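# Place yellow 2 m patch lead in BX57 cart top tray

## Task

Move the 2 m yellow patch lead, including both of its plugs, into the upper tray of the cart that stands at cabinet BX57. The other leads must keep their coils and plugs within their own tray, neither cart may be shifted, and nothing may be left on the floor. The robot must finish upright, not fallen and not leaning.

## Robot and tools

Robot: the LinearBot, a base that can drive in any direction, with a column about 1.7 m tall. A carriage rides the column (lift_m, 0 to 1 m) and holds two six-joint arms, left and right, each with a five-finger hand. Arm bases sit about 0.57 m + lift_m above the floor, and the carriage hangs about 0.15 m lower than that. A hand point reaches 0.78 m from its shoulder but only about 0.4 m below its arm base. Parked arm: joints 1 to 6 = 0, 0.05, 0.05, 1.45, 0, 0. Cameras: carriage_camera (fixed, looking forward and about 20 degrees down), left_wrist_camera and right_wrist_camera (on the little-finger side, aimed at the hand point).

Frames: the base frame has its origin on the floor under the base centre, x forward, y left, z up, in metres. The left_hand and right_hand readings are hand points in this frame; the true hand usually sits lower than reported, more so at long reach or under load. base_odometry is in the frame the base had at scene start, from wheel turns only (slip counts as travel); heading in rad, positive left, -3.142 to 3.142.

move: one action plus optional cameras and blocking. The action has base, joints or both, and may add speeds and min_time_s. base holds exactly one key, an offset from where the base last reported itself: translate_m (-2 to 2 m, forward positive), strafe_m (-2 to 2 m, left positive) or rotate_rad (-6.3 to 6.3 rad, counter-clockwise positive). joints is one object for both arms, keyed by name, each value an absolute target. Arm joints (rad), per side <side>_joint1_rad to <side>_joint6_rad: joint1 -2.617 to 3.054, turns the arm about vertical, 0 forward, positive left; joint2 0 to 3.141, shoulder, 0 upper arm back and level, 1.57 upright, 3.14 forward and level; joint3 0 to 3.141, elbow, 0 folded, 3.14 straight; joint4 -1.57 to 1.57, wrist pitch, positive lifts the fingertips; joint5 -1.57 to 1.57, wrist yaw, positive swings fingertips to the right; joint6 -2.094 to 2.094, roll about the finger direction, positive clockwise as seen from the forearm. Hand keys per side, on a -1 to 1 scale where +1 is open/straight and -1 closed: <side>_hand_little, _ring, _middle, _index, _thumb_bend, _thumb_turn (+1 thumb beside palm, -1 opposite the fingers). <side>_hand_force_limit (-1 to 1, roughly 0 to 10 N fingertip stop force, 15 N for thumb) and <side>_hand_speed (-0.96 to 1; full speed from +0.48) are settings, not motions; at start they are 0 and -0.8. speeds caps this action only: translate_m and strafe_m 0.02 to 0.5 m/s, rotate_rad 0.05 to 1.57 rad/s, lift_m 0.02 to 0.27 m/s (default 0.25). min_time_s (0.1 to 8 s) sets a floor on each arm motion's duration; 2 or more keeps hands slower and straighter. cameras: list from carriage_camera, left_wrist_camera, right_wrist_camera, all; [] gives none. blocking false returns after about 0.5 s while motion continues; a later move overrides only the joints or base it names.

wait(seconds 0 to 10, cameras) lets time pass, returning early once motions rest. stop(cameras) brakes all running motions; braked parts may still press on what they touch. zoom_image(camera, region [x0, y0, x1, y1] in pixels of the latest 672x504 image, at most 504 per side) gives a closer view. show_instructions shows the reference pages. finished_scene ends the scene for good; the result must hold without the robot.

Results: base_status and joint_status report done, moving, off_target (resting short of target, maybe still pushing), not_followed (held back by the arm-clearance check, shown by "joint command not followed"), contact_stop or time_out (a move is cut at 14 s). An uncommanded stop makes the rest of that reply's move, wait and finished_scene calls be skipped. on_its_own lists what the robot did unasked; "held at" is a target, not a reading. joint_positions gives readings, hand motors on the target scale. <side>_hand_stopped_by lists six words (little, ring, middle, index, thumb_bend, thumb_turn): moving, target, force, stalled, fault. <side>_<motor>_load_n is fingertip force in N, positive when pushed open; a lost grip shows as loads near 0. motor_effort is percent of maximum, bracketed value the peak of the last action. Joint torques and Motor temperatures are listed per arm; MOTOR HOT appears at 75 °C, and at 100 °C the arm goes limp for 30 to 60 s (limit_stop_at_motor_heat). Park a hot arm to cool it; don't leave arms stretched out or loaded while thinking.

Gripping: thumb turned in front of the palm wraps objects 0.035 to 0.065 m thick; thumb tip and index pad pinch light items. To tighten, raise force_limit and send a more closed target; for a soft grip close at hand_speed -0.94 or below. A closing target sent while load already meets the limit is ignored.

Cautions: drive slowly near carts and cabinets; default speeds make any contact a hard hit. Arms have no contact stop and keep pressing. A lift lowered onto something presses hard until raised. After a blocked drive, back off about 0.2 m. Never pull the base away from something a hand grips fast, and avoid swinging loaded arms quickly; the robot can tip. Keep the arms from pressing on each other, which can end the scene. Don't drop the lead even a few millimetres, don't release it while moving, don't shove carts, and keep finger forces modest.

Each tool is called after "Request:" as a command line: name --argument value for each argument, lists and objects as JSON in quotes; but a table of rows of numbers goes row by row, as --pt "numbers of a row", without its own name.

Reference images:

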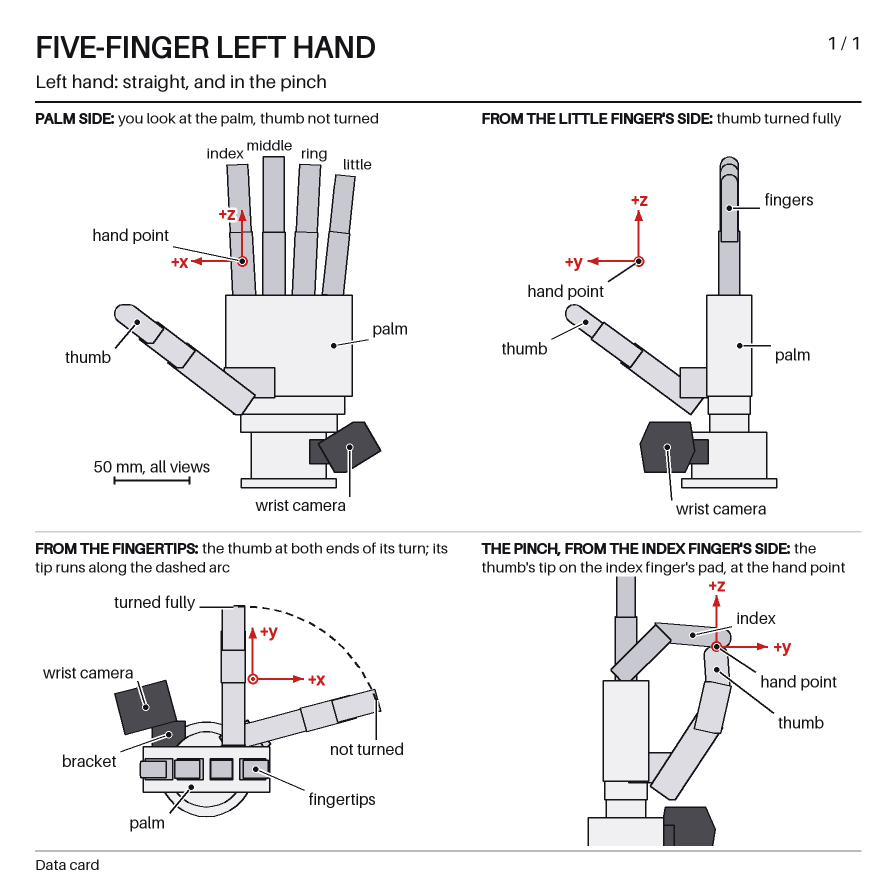

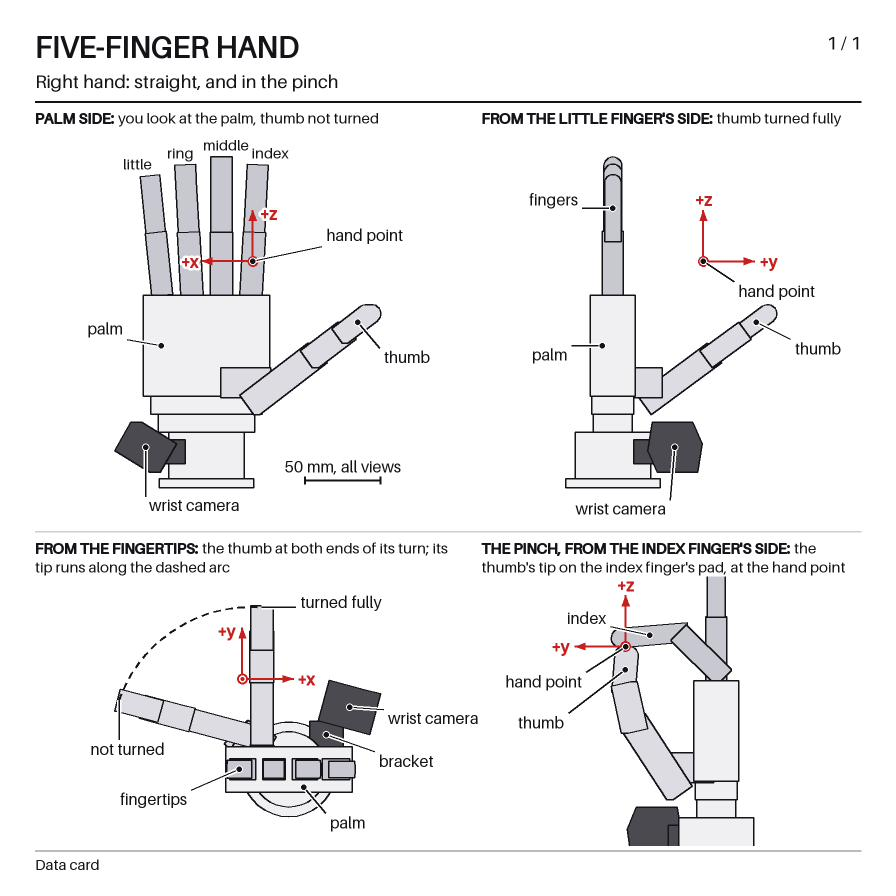

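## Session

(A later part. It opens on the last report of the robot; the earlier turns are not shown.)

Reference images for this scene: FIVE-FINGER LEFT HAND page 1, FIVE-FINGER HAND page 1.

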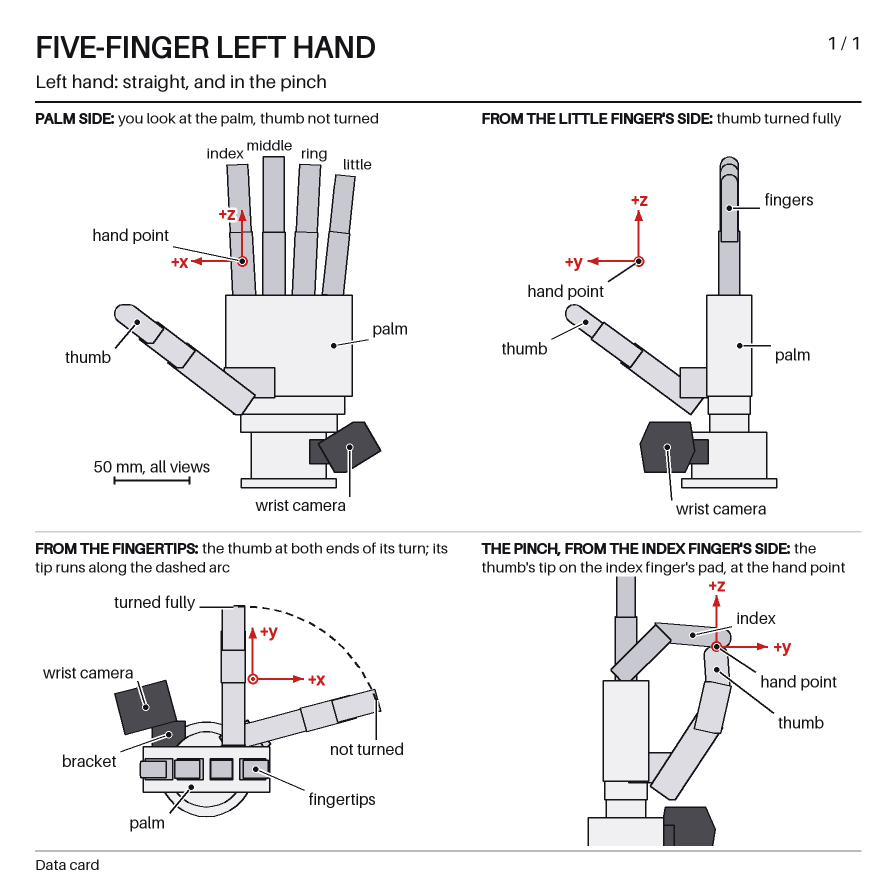

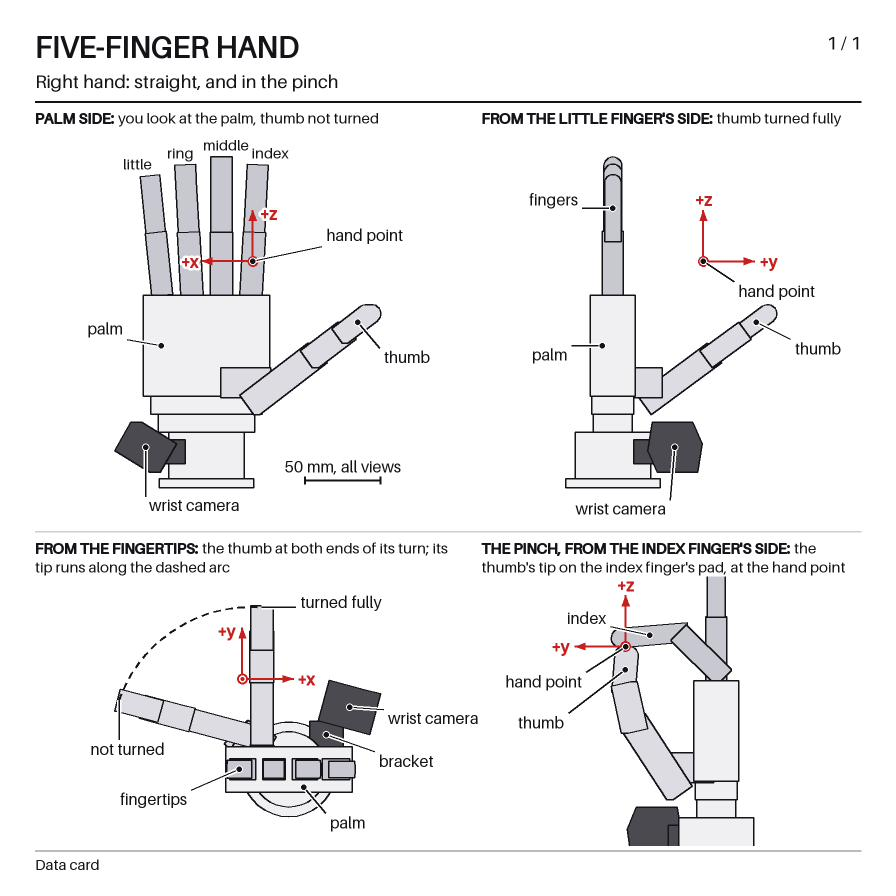

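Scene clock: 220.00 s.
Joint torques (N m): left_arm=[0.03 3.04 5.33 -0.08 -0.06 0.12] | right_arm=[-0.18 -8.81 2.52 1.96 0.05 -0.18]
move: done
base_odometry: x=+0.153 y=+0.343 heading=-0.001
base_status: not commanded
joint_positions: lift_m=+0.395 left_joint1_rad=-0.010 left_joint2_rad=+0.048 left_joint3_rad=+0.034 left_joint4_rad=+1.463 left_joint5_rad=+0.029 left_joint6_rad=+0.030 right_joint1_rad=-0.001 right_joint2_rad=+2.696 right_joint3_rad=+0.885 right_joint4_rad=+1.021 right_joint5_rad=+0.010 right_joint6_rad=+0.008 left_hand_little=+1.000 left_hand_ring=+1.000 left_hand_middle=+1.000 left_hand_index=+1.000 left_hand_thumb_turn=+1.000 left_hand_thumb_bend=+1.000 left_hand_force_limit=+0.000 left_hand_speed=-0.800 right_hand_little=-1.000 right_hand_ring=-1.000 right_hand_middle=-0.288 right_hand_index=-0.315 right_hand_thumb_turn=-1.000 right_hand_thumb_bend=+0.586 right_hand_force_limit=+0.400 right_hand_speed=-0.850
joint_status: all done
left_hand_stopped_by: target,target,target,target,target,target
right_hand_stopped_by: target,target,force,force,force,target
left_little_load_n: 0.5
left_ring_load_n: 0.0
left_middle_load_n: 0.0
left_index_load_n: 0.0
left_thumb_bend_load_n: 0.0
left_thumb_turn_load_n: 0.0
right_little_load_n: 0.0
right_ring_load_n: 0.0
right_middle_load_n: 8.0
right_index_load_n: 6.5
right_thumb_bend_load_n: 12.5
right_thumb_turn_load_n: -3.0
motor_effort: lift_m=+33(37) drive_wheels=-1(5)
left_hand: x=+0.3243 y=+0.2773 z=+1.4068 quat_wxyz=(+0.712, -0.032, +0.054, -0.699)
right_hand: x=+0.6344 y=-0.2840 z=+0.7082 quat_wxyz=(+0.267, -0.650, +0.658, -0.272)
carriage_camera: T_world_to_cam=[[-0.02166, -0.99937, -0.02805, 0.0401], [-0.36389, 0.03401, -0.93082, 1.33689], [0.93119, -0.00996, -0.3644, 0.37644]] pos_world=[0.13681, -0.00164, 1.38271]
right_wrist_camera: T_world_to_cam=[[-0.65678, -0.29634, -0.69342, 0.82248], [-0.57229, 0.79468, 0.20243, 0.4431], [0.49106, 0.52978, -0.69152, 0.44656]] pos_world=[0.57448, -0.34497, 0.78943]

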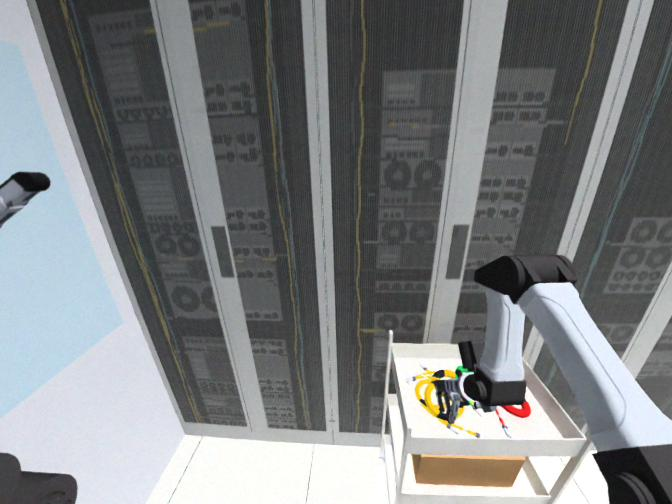

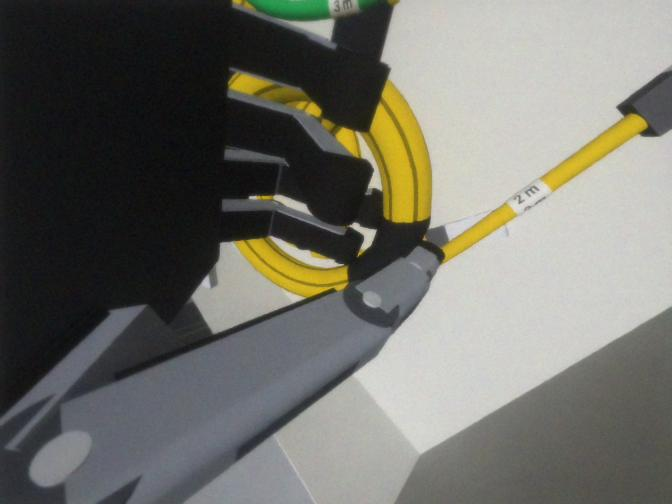

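Request:
move --joints '{"lift_m": 0.43}' --speeds '{"lift_m": 0.03}' --cameras '["carriage_camera", "right_wrist_camera"]'

Request:
zoom_image --camera "carriage_camera" --region '[400, 370, 480, 450]'

Scene clock: 221.57 s.
Joint torques (N m): left_arm=[0.03 3.03 5.37 -0.09 -0.05 0.12] | right_arm=[-0.13 -8.76 2.45 2.02 0.09 -0.18]
move: done
base_odometry: x=+0.153 y=+0.343 heading=-0.001
base_status: not commanded
joint_positions: lift_m=+0.430 left_joint1_rad=-0.010 left_joint2_rad=+0.048 left_joint3_rad=+0.034 left_joint4_rad=+1.463 left_joint5_rad=+0.029 left_joint6_rad=+0.030 right_joint1_rad=-0.001 right_joint2_rad=+2.696 right_joint3_rad=+0.886 right_joint4_rad=+1.016 right_joint5_rad=+0.009 right_joint6_rad=+0.008 left_hand_little=+1.000 left_hand_ring=+1.000 left_hand_middle=+1.000 left_hand_index=+1.000 left_hand_thumb_turn=+1.000 left_hand_thumb_bend=+1.000 left_hand_force_limit=+0.000 left_hand_speed=-0.800 right_hand_little=-1.000 right_hand_ring=-1.000 right_hand_middle=-0.288 right_hand_index=-0.315 right_hand_thumb_turn=-1.000 right_hand_thumb_bend=+0.586 right_hand_force_limit=+0.400 right_hand_speed=-0.850
joint_status: all done
left_hand_stopped_by: target,target,target,target,target,target
right_hand_stopped_by: target,target,force,force,force,target
left_little_load_n: 0.0
left_ring_load_n: 0.0
left_middle_load_n: 0.0
left_index_load_n: 0.0
left_thumb_bend_load_n: 0.0
left_thumb_turn_load_n: 0.0
right_little_load_n: 0.0
right_ring_load_n: 0.0
right_middle_load_n: 7.5
right_index_load_n: 6.5
right_thumb_bend_load_n: 13.0
right_thumb_turn_load_n: -2.5
motor_effort: lift_m=+33(37) drive_wheels=+1(3)
left_hand: x=+0.3243 y=+0.2773 z=+1.4418 quat_wxyz=(+0.712, -0.032, +0.054, -0.699)
right_hand: x=+0.6335 y=-0.2839 z=+0.7425 quat_wxyz=(+0.266, -0.650, +0.659, -0.270)
carriage_camera: T_world_to_cam=[[-0.02166, -0.99937, -0.02805, 0.04109], [-0.36389, 0.03401, -0.93082, 1.36957], [0.93119, -0.00996, -0.3644, 0.38923]] pos_world=[0.13681, -0.00164, 1.41781]
right_wrist_camera: T_world_to_cam=[[-0.65992, -0.2963, -0.69044, 0.84558], [-0.57152, 0.79449, 0.2053, 0.433], [0.48772, 0.53008, -0.69365, 0.47446]] pos_world=[0.57408, -0.34497, 0.82403]

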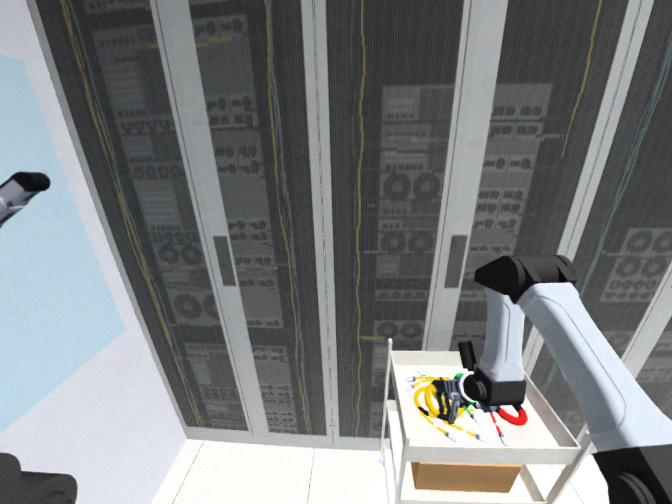

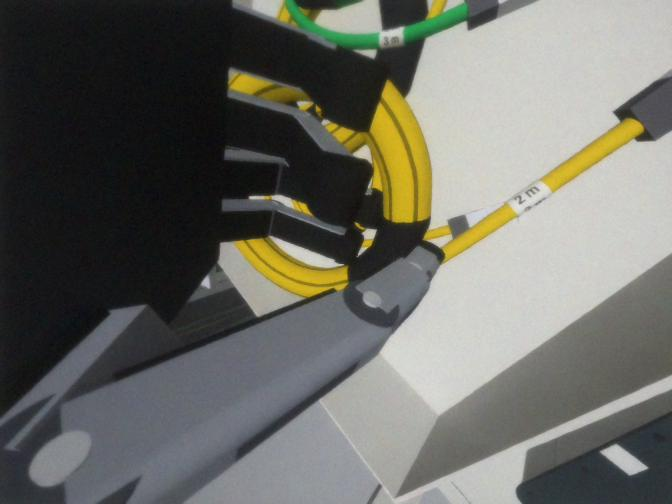

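Scaled by 6.300 from the camera's image (finer frame: 960x720).

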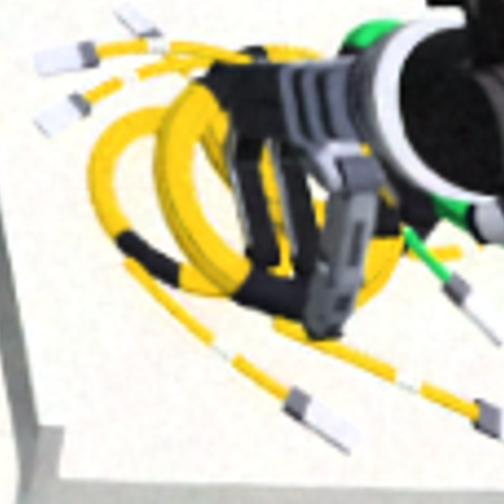

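Request:
move --joints '{"lift_m": 0.49}' --speeds '{"lift_m": 0.04}' --cameras '["carriage_camera", "right_wrist_camera"]'

Request:
zoom_image --camera "carriage_camera" --region '[390, 360, 530, 480]'

Scene clock: 223.47 s.
Joint torques (N m): left_arm=[0.03 3.14 5.38 -0.11 -0.06 0.11] | right_arm=[-0.13 -8.91 2.39 2 0.09 -0.18]
move: done
base_odometry: x=+0.153 y=+0.343 heading=-0.001
base_status: not commanded
joint_positions: lift_m=+0.490 left_joint1_rad=-0.010 left_joint2_rad=+0.048 left_joint3_rad=+0.034 left_joint4_rad=+1.463 left_joint5_rad=+0.029 left_joint6_rad=+0.030 right_joint1_rad=-0.001 right_joint2_rad=+2.696 right_joint3_rad=+0.887 right_joint4_rad=+1.012 right_joint5_rad=+0.009 right_joint6_rad=+0.008 left_hand_little=+1.000 left_hand_ring=+1.000 left_hand_middle=+1.000 left_hand_index=+1.000 left_hand_thumb_turn=+1.000 left_hand_thumb_bend=+1.000 left_hand_force_limit=+0.000 left_hand_speed=-0.800 right_hand_little=-1.000 right_hand_ring=-1.000 right_hand_middle=-0.288 right_hand_index=-0.315 right_hand_thumb_turn=-1.000 right_hand_thumb_bend=+0.586 right_hand_force_limit=+0.400 right_hand_speed=-0.850
joint_status: all done
left_hand_stopped_by: target,target,target,target,target,target
right_hand_stopped_by: target,target,force,force,force,target
left_little_load_n: 0.0
left_ring_load_n: 0.0
left_middle_load_n: 0.0
left_index_load_n: 0.0
left_thumb_bend_load_n: 0.0
left_thumb_turn_load_n: -0.5
right_little_load_n: 0.0
right_ring_load_n: 0.0
right_middle_load_n: 7.5
right_index_load_n: 7.0
right_thumb_bend_load_n: 13.0
right_thumb_turn_load_n: -2.5
motor_effort: lift_m=+33(37) drive_wheels=+1(6)
left_hand: x=+0.3245 y=+0.2773 z=+1.5017 quat_wxyz=(+0.712, -0.032, +0.054, -0.699)
right_hand: x=+0.6328 y=-0.2838 z=+0.8021 quat_wxyz=(+0.265, -0.651, +0.659, -0.269)
carriage_camera: T_world_to_cam=[[-0.02166, -0.99937, -0.02805, 0.04277], [-0.36389, 0.03401, -0.93082, 1.42541], [0.93119, -0.00996, -0.3644, 0.4111]] pos_world=[0.13681, -0.00164, 1.47781]
right_wrist_camera: T_world_to_cam=[[-0.66217, -0.29637, -0.68825, 0.8859], [-0.57107, 0.79427, 0.20741, 0.41816], [0.48518, 0.53038, -0.69519, 0.51905]] pos_world=[0.57358, -0.34487, 0.88383]

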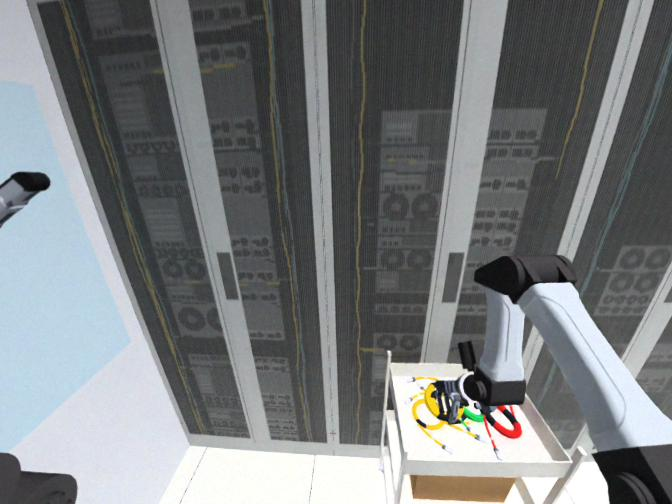

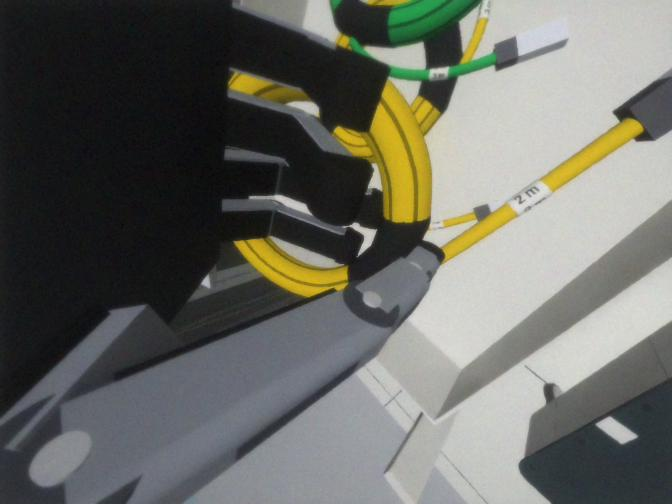

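Scaled by 3.600 from the camera's image (finer frame: 960x720).

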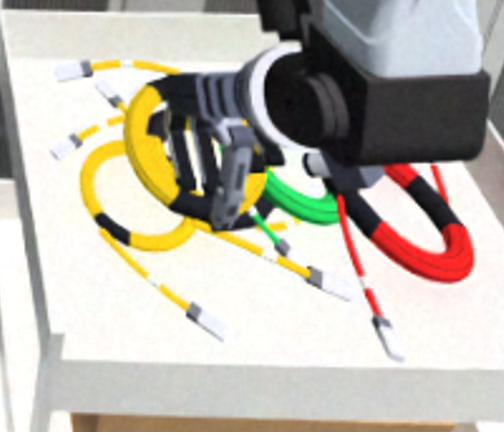

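Request:
move --joints '{"lift_m": 0.6}' --speeds '{"lift_m": 0.08}'

Request:
move --base '{"translate_m": -0.2}' --speeds '{"translate_m": 0.1}' --cameras '["carriage_camera", "right_wrist_camera"]'

Request:
zoom_image --camera "carriage_camera" --region '[380, 340, 560, 500]'

Scene clock: 225.70 s.
Joint torques (N m): left_arm=[0.03 3.14 5.45 -0.06 -0.06 0.12] | right_arm=[-0.23 -8.94 2.43 2.05 0.08 -0.18]
move: done
base_odometry: x=+0.153 y=+0.343 heading=-0.001
base_status: not commanded
joint_positions: lift_m=+0.600 left_joint1_rad=-0.010 left_joint2_rad=+0.048 left_joint3_rad=+0.034 left_joint4_rad=+1.463 left_joint5_rad=+0.029 left_joint6_rad=+0.030 right_joint1_rad=-0.001 right_joint2_rad=+2.697 right_joint3_rad=+0.887 right_joint4_rad=+1.010 right_joint5_rad=+0.009 right_joint6_rad=+0.008 left_hand_little=+1.000 left_hand_ring=+1.000 left_hand_middle=+1.000 left_hand_index=+1.000 left_hand_thumb_turn=+1.000 left_hand_thumb_bend=+1.000 left_hand_force_limit=+0.000 left_hand_speed=-0.800 right_hand_little=-1.000 right_hand_ring=-1.000 right_hand_middle=-0.288 right_hand_index=-0.315 right_hand_thumb_turn=-1.000 right_hand_thumb_bend=+0.586 right_hand_force_limit=+0.400 right_hand_speed=-0.850
joint_status: all done
left_hand_stopped_by: target,target,target,target,target,target
right_hand_stopped_by: target,target,force,force,force,target
left_little_load_n: 0.0
left_ring_load_n: 0.0
left_middle_load_n: 0.0
left_index_load_n: 0.0
left_thumb_bend_load_n: 0.5
left_thumb_turn_load_n: 0.0
right_little_load_n: -0.5
right_ring_load_n: 0.0
right_middle_load_n: 7.5
right_index_load_n: 7.0
right_thumb_bend_load_n: 12.5
right_thumb_turn_load_n: -2.5
motor_effort: lift_m=+32(39) drive_wheels=+2(5)
left_hand: x=+0.3245 y=+0.2773 z=+1.6117 quat_wxyz=(+0.712, -0.032, +0.054, -0.699)
right_hand: x=+0.6323 y=-0.2838 z=+0.9117 quat_wxyz=(+0.264, -0.651, +0.659, -0.268)
pictures: none

Scene clock: 228.53 s.
Joint torques (N m): left_arm=[0.03 3.06 5.38 -0.06 -0.06 0.12] | right_arm=[-0.23 -8.9 2.33 2.03 0.09 -0.18]
move: done
base_odometry: x=-0.047 y=+0.343 heading=-0.001
base_status: done
joint_positions: lift_m=+0.600 left_joint1_rad=-0.010 left_joint2_rad=+0.048 left_joint3_rad=+0.034 left_joint4_rad=+1.462 left_joint5_rad=+0.029 left_joint6_rad=+0.030 right_joint1_rad=-0.001 right_joint2_rad=+2.697 right_joint3_rad=+0.887 right_joint4_rad=+1.010 right_joint5_rad=+0.009 right_joint6_rad=+0.008 left_hand_little=+1.000 left_hand_ring=+1.000 left_hand_middle=+1.000 left_hand_index=+1.000 left_hand_thumb_turn=+1.000 left_hand_thumb_bend=+1.000 left_hand_force_limit=+0.000 left_hand_speed=-0.800 right_hand_little=-1.000 right_hand_ring=-1.000 right_hand_middle=-0.288 right_hand_index=-0.315 right_hand_thumb_turn=-1.000 right_hand_thumb_bend=+0.586 right_hand_force_limit=+0.400 right_hand_speed=-0.850
joint_status: not commanded
left_hand_stopped_by: target,target,target,target,target,target
right_hand_stopped_by: target,target,force,force,force,target
left_little_load_n: 0.0
left_ring_load_n: 0.0
left_middle_load_n: -0.5
left_index_load_n: 0.0
left_thumb_bend_load_n: 0.0
left_thumb_turn_load_n: 0.0
right_little_load_n: 0.0
right_ring_load_n: 0.0
right_middle_load_n: 7.5
right_index_load_n: 6.5
right_thumb_bend_load_n: 12.5
right_thumb_turn_load_n: -3.0
motor_effort: lift_m=+32(32) drive_wheels=+5(17)
left_hand: x=+0.3248 y=+0.2773 z=+1.6116 quat_wxyz=(+0.712, -0.032, +0.054, -0.699)
right_hand: x=+0.6323 y=-0.2838 z=+0.9117 quat_wxyz=(+0.264, -0.651, +0.659, -0.268)
carriage_camera: T_world_to_cam=[[-0.02166, -0.99937, -0.02805, 0.04585], [-0.36389, 0.03401, -0.93082, 1.52781], [0.93119, -0.00996, -0.3644, 0.45118]] pos_world=[0.13681, -0.00164, 1.58781]
right_wrist_camera: T_world_to_cam=[[-0.66376, -0.29634, -0.68674, 0.96062], [-0.57059, 0.79426, 0.20875, 0.39362], [0.48359, 0.5304, -0.69629, 0.59747]] pos_world=[0.57328, -0.34487, 0.99353]

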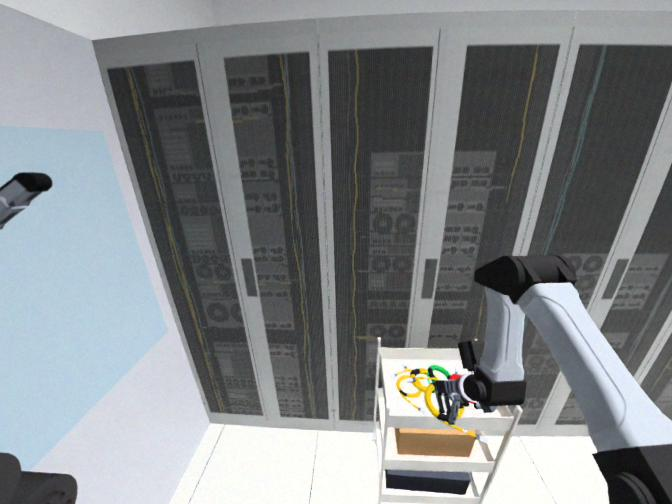

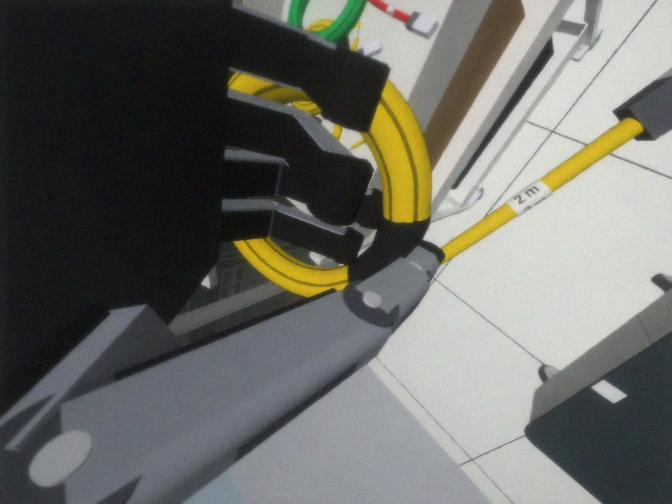

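Scaled by 2.800 from the camera's image (finer frame: 960x720).

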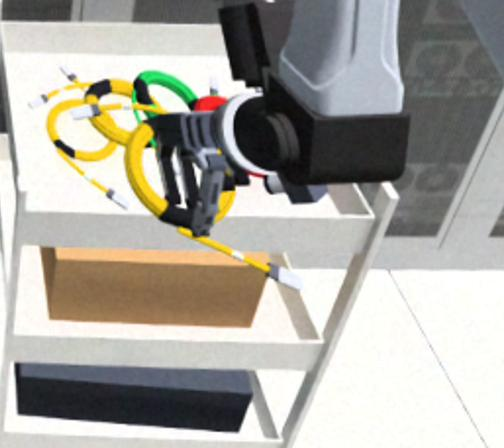

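Request:
move --joints '{"right_joint2_rad": 2.0, "right_joint3_rad": 0.6, "right_joint4_rad": 0.61, "right_joint1_rad": 0.0}' --min_time_s 3

Request:
move --base '{"rotate_rad": -1.571}' --speeds '{"rotate_rad": 0.5}' --cameras '["all"]'

Request:
zoom_image --camera "carriage_camera" --region '[200, 200, 470, 470]'

Scene clock: 232.07 s.
Joint torques (N m): left_arm=[0.03 3.08 5.38 -0.07 -0.06 0.11] | right_arm=[-0.18 -9.87 3.93 1.85 0.08 -0.18]
move: done
base_odometry: x=-0.047 y=+0.343 heading=-0.001
base_status: not commanded
joint_positions: lift_m=+0.600 left_joint1_rad=-0.010 left_joint2_rad=+0.048 left_joint3_rad=+0.034 left_joint4_rad=+1.464 left_joint5_rad=+0.029 left_joint6_rad=+0.030 right_joint1_rad=-0.001 right_joint2_rad=+2.032 right_joint3_rad=+0.605 right_joint4_rad=+0.612 right_joint5_rad=+0.009 right_joint6_rad=+0.008 left_hand_little=+1.000 left_hand_ring=+1.000 left_hand_middle=+1.000 left_hand_index=+1.000 left_hand_thumb_turn=+1.000 left_hand_thumb_bend=+1.000 left_hand_force_limit=+0.000 left_hand_speed=-0.800 right_hand_little=-1.000 right_hand_ring=-1.000 right_hand_middle=-0.288 right_hand_index=-0.315 right_hand_thumb_turn=-1.000 right_hand_thumb_bend=+0.586 right_hand_force_limit=+0.400 right_hand_speed=-0.850
joint_status: all done
left_hand_stopped_by: target,target,target,target,target,target
right_hand_stopped_by: target,target,force,force,force,target
left_little_load_n: 0.0
left_ring_load_n: 0.0
left_middle_load_n: 0.0
left_index_load_n: 0.0
left_thumb_bend_load_n: 0.0
left_thumb_turn_load_n: 0.0
right_little_load_n: 0.0
right_ring_load_n: 0.0
right_middle_load_n: 7.5
right_index_load_n: 6.5
right_thumb_bend_load_n: 13.0
right_thumb_turn_load_n: -2.5
motor_effort: lift_m=+32(32) drive_wheels=+2(6)
left_hand: x=+0.3243 y=+0.2773 z=+1.6118 quat_wxyz=(+0.712, -0.031, +0.054, -0.699)
right_hand: x=+0.6022 y=-0.2838 z=+1.0508 quat_wxyz=(+0.259, -0.653, +0.661, -0.263)
pictures: none

Scene clock: 236.13 s.
Joint torques (N m): left_arm=[0.03 3.06 5.34 -0.04 -0.05 0.12] | right_arm=[-0.29 -9.81 3.93 1.93 0.13 -0.19]
move: done
base_odometry: x=-0.047 y=+0.343 heading=-1.571
base_status: done
joint_positions: lift_m=+0.600 left_joint1_rad=-0.010 left_joint2_rad=+0.048 left_joint3_rad=+0.034 left_joint4_rad=+1.463 left_joint5_rad=+0.029 left_joint6_rad=+0.030 right_joint1_rad=+0.000 right_joint2_rad=+2.032 right_joint3_rad=+0.605 right_joint4_rad=+0.607 right_joint5_rad=+0.003 right_joint6_rad=+0.008 left_hand_little=+1.000 left_hand_ring=+1.000 left_hand_middle=+1.000 left_hand_index=+1.000 left_hand_thumb_turn=+1.000 left_hand_thumb_bend=+1.000 left_hand_force_limit=+0.000 left_hand_speed=-0.800 right_hand_little=-1.000 right_hand_ring=-1.000 right_hand_middle=-0.288 right_hand_index=-0.315 right_hand_thumb_turn=-1.000 right_hand_thumb_bend=+0.586 right_hand_force_limit=+0.400 right_hand_speed=-0.850
joint_status: not commanded
left_hand_stopped_by: target,target,target,target,target,target
right_hand_stopped_by: target,target,force,force,force,target
left_little_load_n: 0.0
left_ring_load_n: 0.0
left_middle_load_n: 0.0
left_index_load_n: 0.0
left_thumb_bend_load_n: 0.0
left_thumb_turn_load_n: 0.0
right_little_load_n: -0.5
right_ring_load_n: 0.0
right_middle_load_n: 7.5
right_index_load_n: 7.0
right_thumb_bend_load_n: 13.0
right_thumb_turn_load_n: -2.5
motor_effort: lift_m=+32(32) drive_wheels=+11(21)
left_hand: x=+0.3246 y=+0.2773 z=+1.6117 quat_wxyz=(+0.712, -0.032, +0.054, -0.699)
right_hand: x=+0.6009 y=-0.2824 z=+1.0503 quat_wxyz=(+0.259, -0.655, +0.661, -0.259)
pictures: carriage_camera, left_wrist_camera, right_wrist_camera
carriage_camera: T_world_to_cam=[[-0.02166, -0.99937, -0.02805, 0.04585], [-0.36389, 0.03401, -0.93082, 1.52781], [0.93119, -0.00996, -0.3644, 0.45118]] pos_world=[0.13681, -0.00164, 1.58781]
left_wrist_camera: T_world_to_cam=[[-0.94387, -0.30331, 0.13079, 0.18597], [0.16661, -0.77908, -0.60438, 1.13149], [0.28521, -0.54866, 0.78589, -1.09727]] pos_world=[0.29997, 0.3359, 1.52185]
right_wrist_camera: T_world_to_cam=[[-0.67584, -0.29666, -0.67471, 1.02998], [-0.57005, 0.79067, 0.22336, 0.32902], [0.46721, 0.53558, -0.70347, 0.7272]] pos_world=[0.5439, -0.34407, 1.13301]

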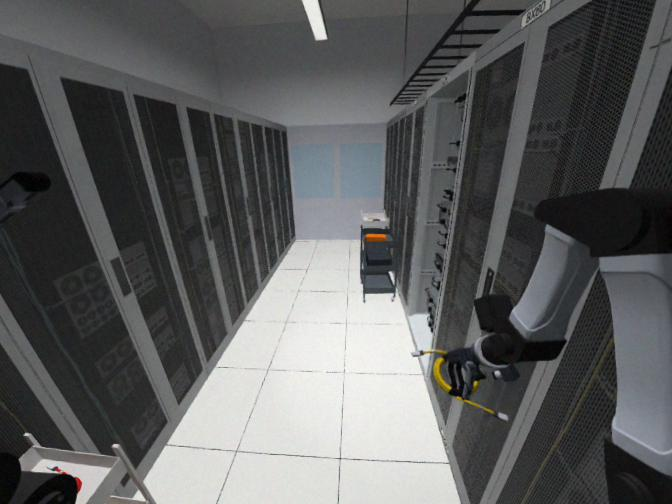

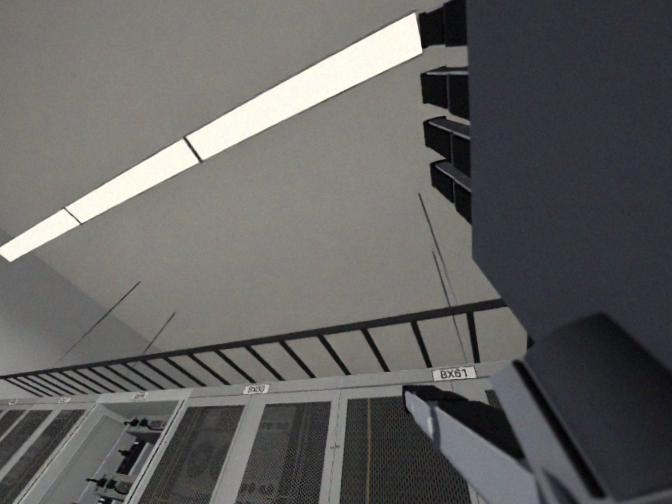

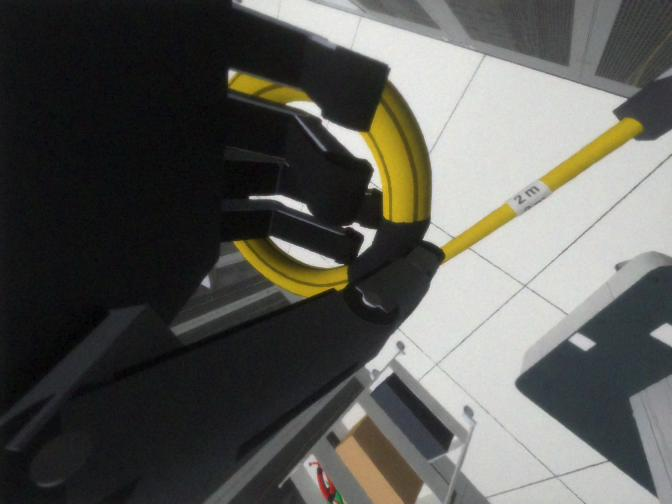

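Scaled by 1.867 from the camera's image (finer frame: 960x720).

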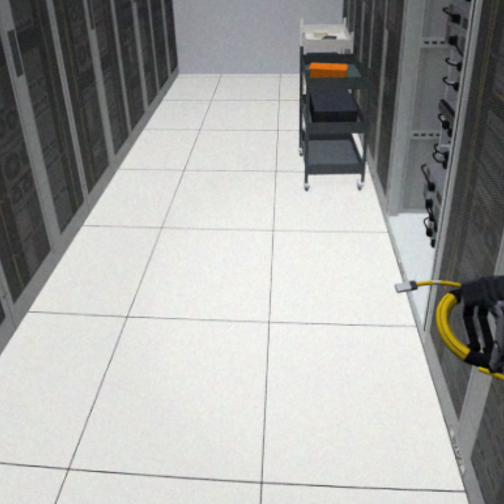

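Request:
move --base '{"strafe_m": 0.1}' --speeds '{"strafe_m": 0.12}'

Request:
move --base '{"translate_m": 1.3}' --speeds '{"translate_m": 0.3}' --cameras '["all"]'

Request:
zoom_image --camera "carriage_camera" --region '[270, 150, 470, 350]'

Request:
zoom_image --camera "left_wrist_camera" --region '[0, 320, 300, 504]'

Scene clock: 238.33 s.
Joint torques (N m): left_arm=[0.02 3.06 5.38 -0.06 -0.09 0.12] | right_arm=[-0.21 -9.76 3.93 1.93 0.13 -0.18]
move: done
base_odometry: x=+0.053 y=+0.343 heading=-1.572
base_status: done
joint_positions: lift_m=+0.600 left_joint1_rad=-0.010 left_joint2_rad=+0.048 left_joint3_rad=+0.034 left_joint4_rad=+1.463 left_joint5_rad=+0.029 left_joint6_rad=+0.030 right_joint1_rad=-0.001 right_joint2_rad=+2.032 right_joint3_rad=+0.605 right_joint4_rad=+0.606 right_joint5_rad=+0.004 right_joint6_rad=+0.008 left_hand_little=+1.000 left_hand_ring=+1.000 left_hand_middle=+1.000 left_hand_index=+1.000 left_hand_thumb_turn=+1.000 left_hand_thumb_bend=+1.000 left_hand_force_limit=+0.000 left_hand_speed=-0.800 right_hand_little=-1.000 right_hand_ring=-1.000 right_hand_middle=-0.288 right_hand_index=-0.315 right_hand_thumb_turn=-1.000 right_hand_thumb_bend=+0.586 right_hand_force_limit=+0.400 right_hand_speed=-0.850
joint_status: not commanded
left_hand_stopped_by: target,target,target,target,target,target
right_hand_stopped_by: target,target,force,force,force,target
left_little_load_n: 0.0
left_ring_load_n: 0.0
left_middle_load_n: 0.0
left_index_load_n: 0.0
left_thumb_bend_load_n: 0.0
left_thumb_turn_load_n: 0.0
right_little_load_n: 0.0
right_ring_load_n: 0.0
right_middle_load_n: 7.5
right_index_load_n: 6.5
right_thumb_bend_load_n: 13.0
right_thumb_turn_load_n: -2.5
motor_effort: lift_m=+32(32) drive_wheels=+10(14)
left_hand: x=+0.3246 y=+0.2773 z=+1.6117 quat_wxyz=(+0.712, -0.032, +0.054, -0.699)
right_hand: x=+0.6009 y=-0.2828 z=+1.0502 quat_wxyz=(+0.259, -0.654, +0.661, -0.260)
pictures: none

Scene clock: 244.27 s.
Joint torques (N m): left_arm=[0.05 3.23 5.24 -0.03 -0.06 0.12] | right_arm=[-0.24 -9.63 4.18 1.97 0.13 -0.18]
move: done
base_odometry: x=+0.053 y=-0.957 heading=-1.571
base_status: done
joint_positions: lift_m=+0.600 left_joint1_rad=-0.010 left_joint2_rad=+0.048 left_joint3_rad=+0.034 left_joint4_rad=+1.461 left_joint5_rad=+0.029 left_joint6_rad=+0.030 right_joint1_rad=-0.001 right_joint2_rad=+2.030 right_joint3_rad=+0.602 right_joint4_rad=+0.605 right_joint5_rad=+0.004 right_joint6_rad=+0.008 left_hand_little=+1.000 left_hand_ring=+1.000 left_hand_middle=+1.000 left_hand_index=+1.000 left_hand_thumb_turn=+1.000 left_hand_thumb_bend=+1.000 left_hand_force_limit=+0.000 left_hand_speed=-0.800 right_hand_little=-1.000 right_hand_ring=-1.000 right_hand_middle=-0.288 right_hand_index=-0.315 right_hand_thumb_turn=-1.000 right_hand_thumb_bend=+0.586 right_hand_force_limit=+0.400 right_hand_speed=-0.850
joint_status: not commanded
left_hand_stopped_by: target,target,target,target,target,target
right_hand_stopped_by: target,target,force,force,force,target
left_little_load_n: 0.0
left_ring_load_n: 0.0
left_middle_load_n: 0.0
left_index_load_n: 0.0
left_thumb_bend_load_n: 0.0
left_thumb_turn_load_n: 0.0
right_little_load_n: 0.0
right_ring_load_n: 0.0
right_middle_load_n: 7.5
right_index_load_n: 7.0
right_thumb_bend_load_n: 13.0
right_thumb_turn_load_n: -2.5
motor_effort: lift_m=+32(32) drive_wheels=+5(20)
left_hand: x=+0.3251 y=+0.2773 z=+1.6115 quat_wxyz=(+0.712, -0.032, +0.055, -0.699)
right_hand: x=+0.5995 y=-0.2828 z=+1.0500 quat_wxyz=(+0.258, -0.655, +0.662, -0.259)
pictures: carriage_camera, left_wrist_camera, right_wrist_camera
carriage_camera: T_world_to_cam=[[-0.02166, -0.99937, -0.02805, 0.04585], [-0.36389, 0.03401, -0.93082, 1.52781], [0.93119, -0.00996, -0.3644, 0.45118]] pos_world=[0.13681, -0.00164, 1.58781]
left_wrist_camera: T_world_to_cam=[[-0.94361, -0.30334, 0.13257, 0.1836], [0.16549, -0.77906, -0.60472, 1.1322], [0.28671, -0.54868, 0.78533, -1.09689]] pos_world=[0.30038, 0.3359, 1.52175]
right_wrist_camera: T_world_to_cam=[[-0.67823, -0.29619, -0.67251, 1.02791], [-0.56854, 0.79132, 0.22487, 0.32624], [0.46557, 0.53487, -0.7051, 0.73039]] pos_world=[0.5426, -0.34437, 1.13291]

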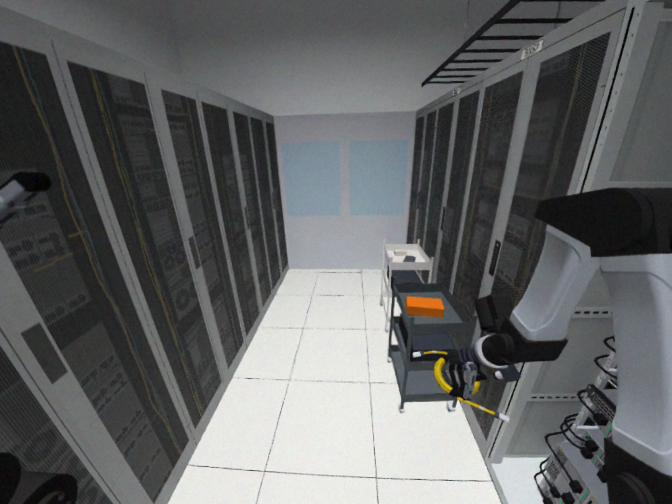

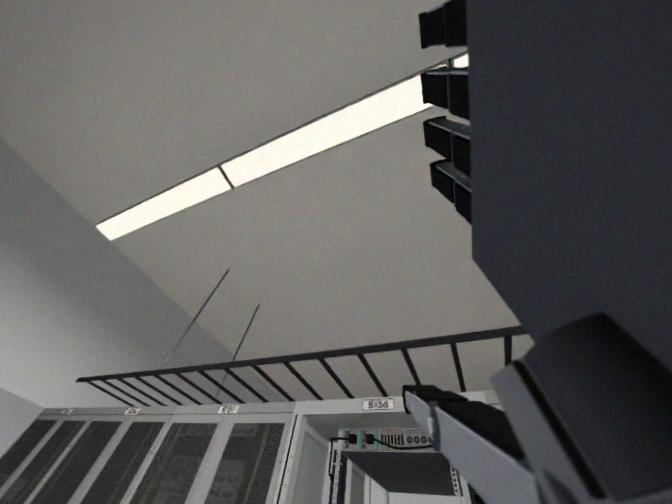

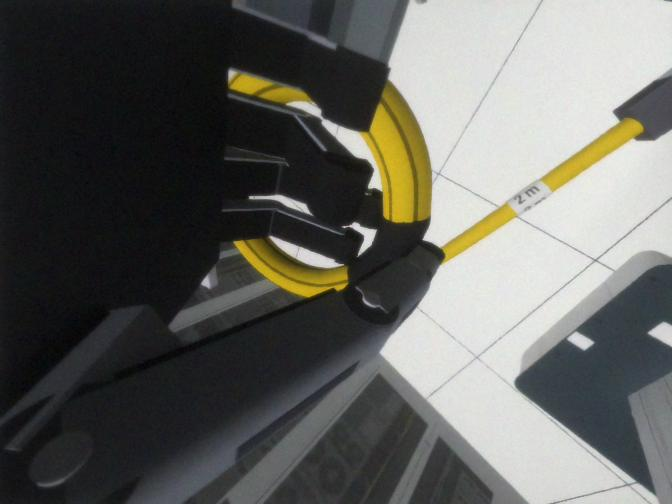

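Scaled by 2.520 from the camera's image (finer frame: 960x720).

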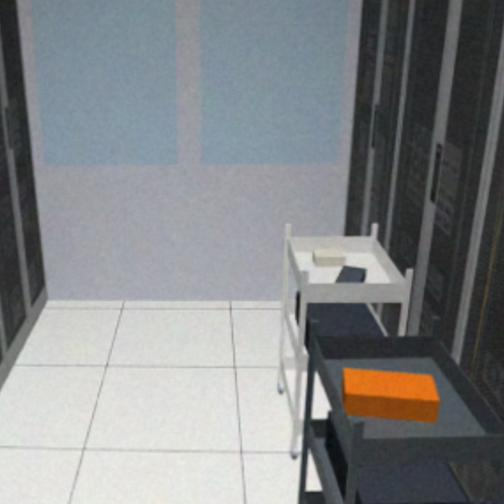

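Scaled by 1.680 from the camera's image (finer frame: 960x720).

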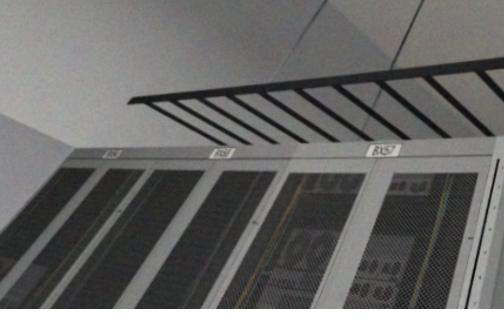

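Request:
zoom_image --camera "left_wrist_camera" --region '[200, 380, 420, 440]'

Request:
zoom_image --camera "carriage_camera" --region '[430, 20, 590, 120]'

Request:
zoom_image --camera "left_wrist_camera" --region '[40, 390, 160, 440]'

Scaled by 2.291 from the camera's image (finer frame: 960x720).

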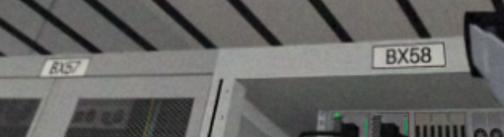

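Scaled by 3.150 from the camera's image (finer frame: 960x720).

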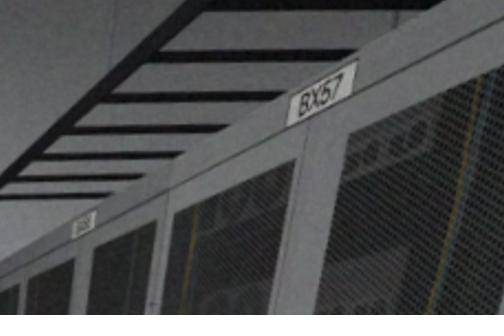

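Scaled by 4.200 from the camera's image (finer frame: 960x720).

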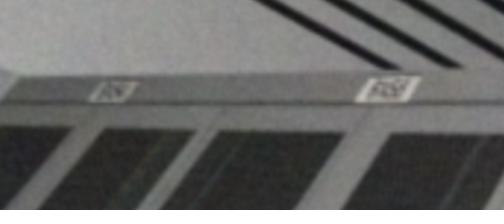

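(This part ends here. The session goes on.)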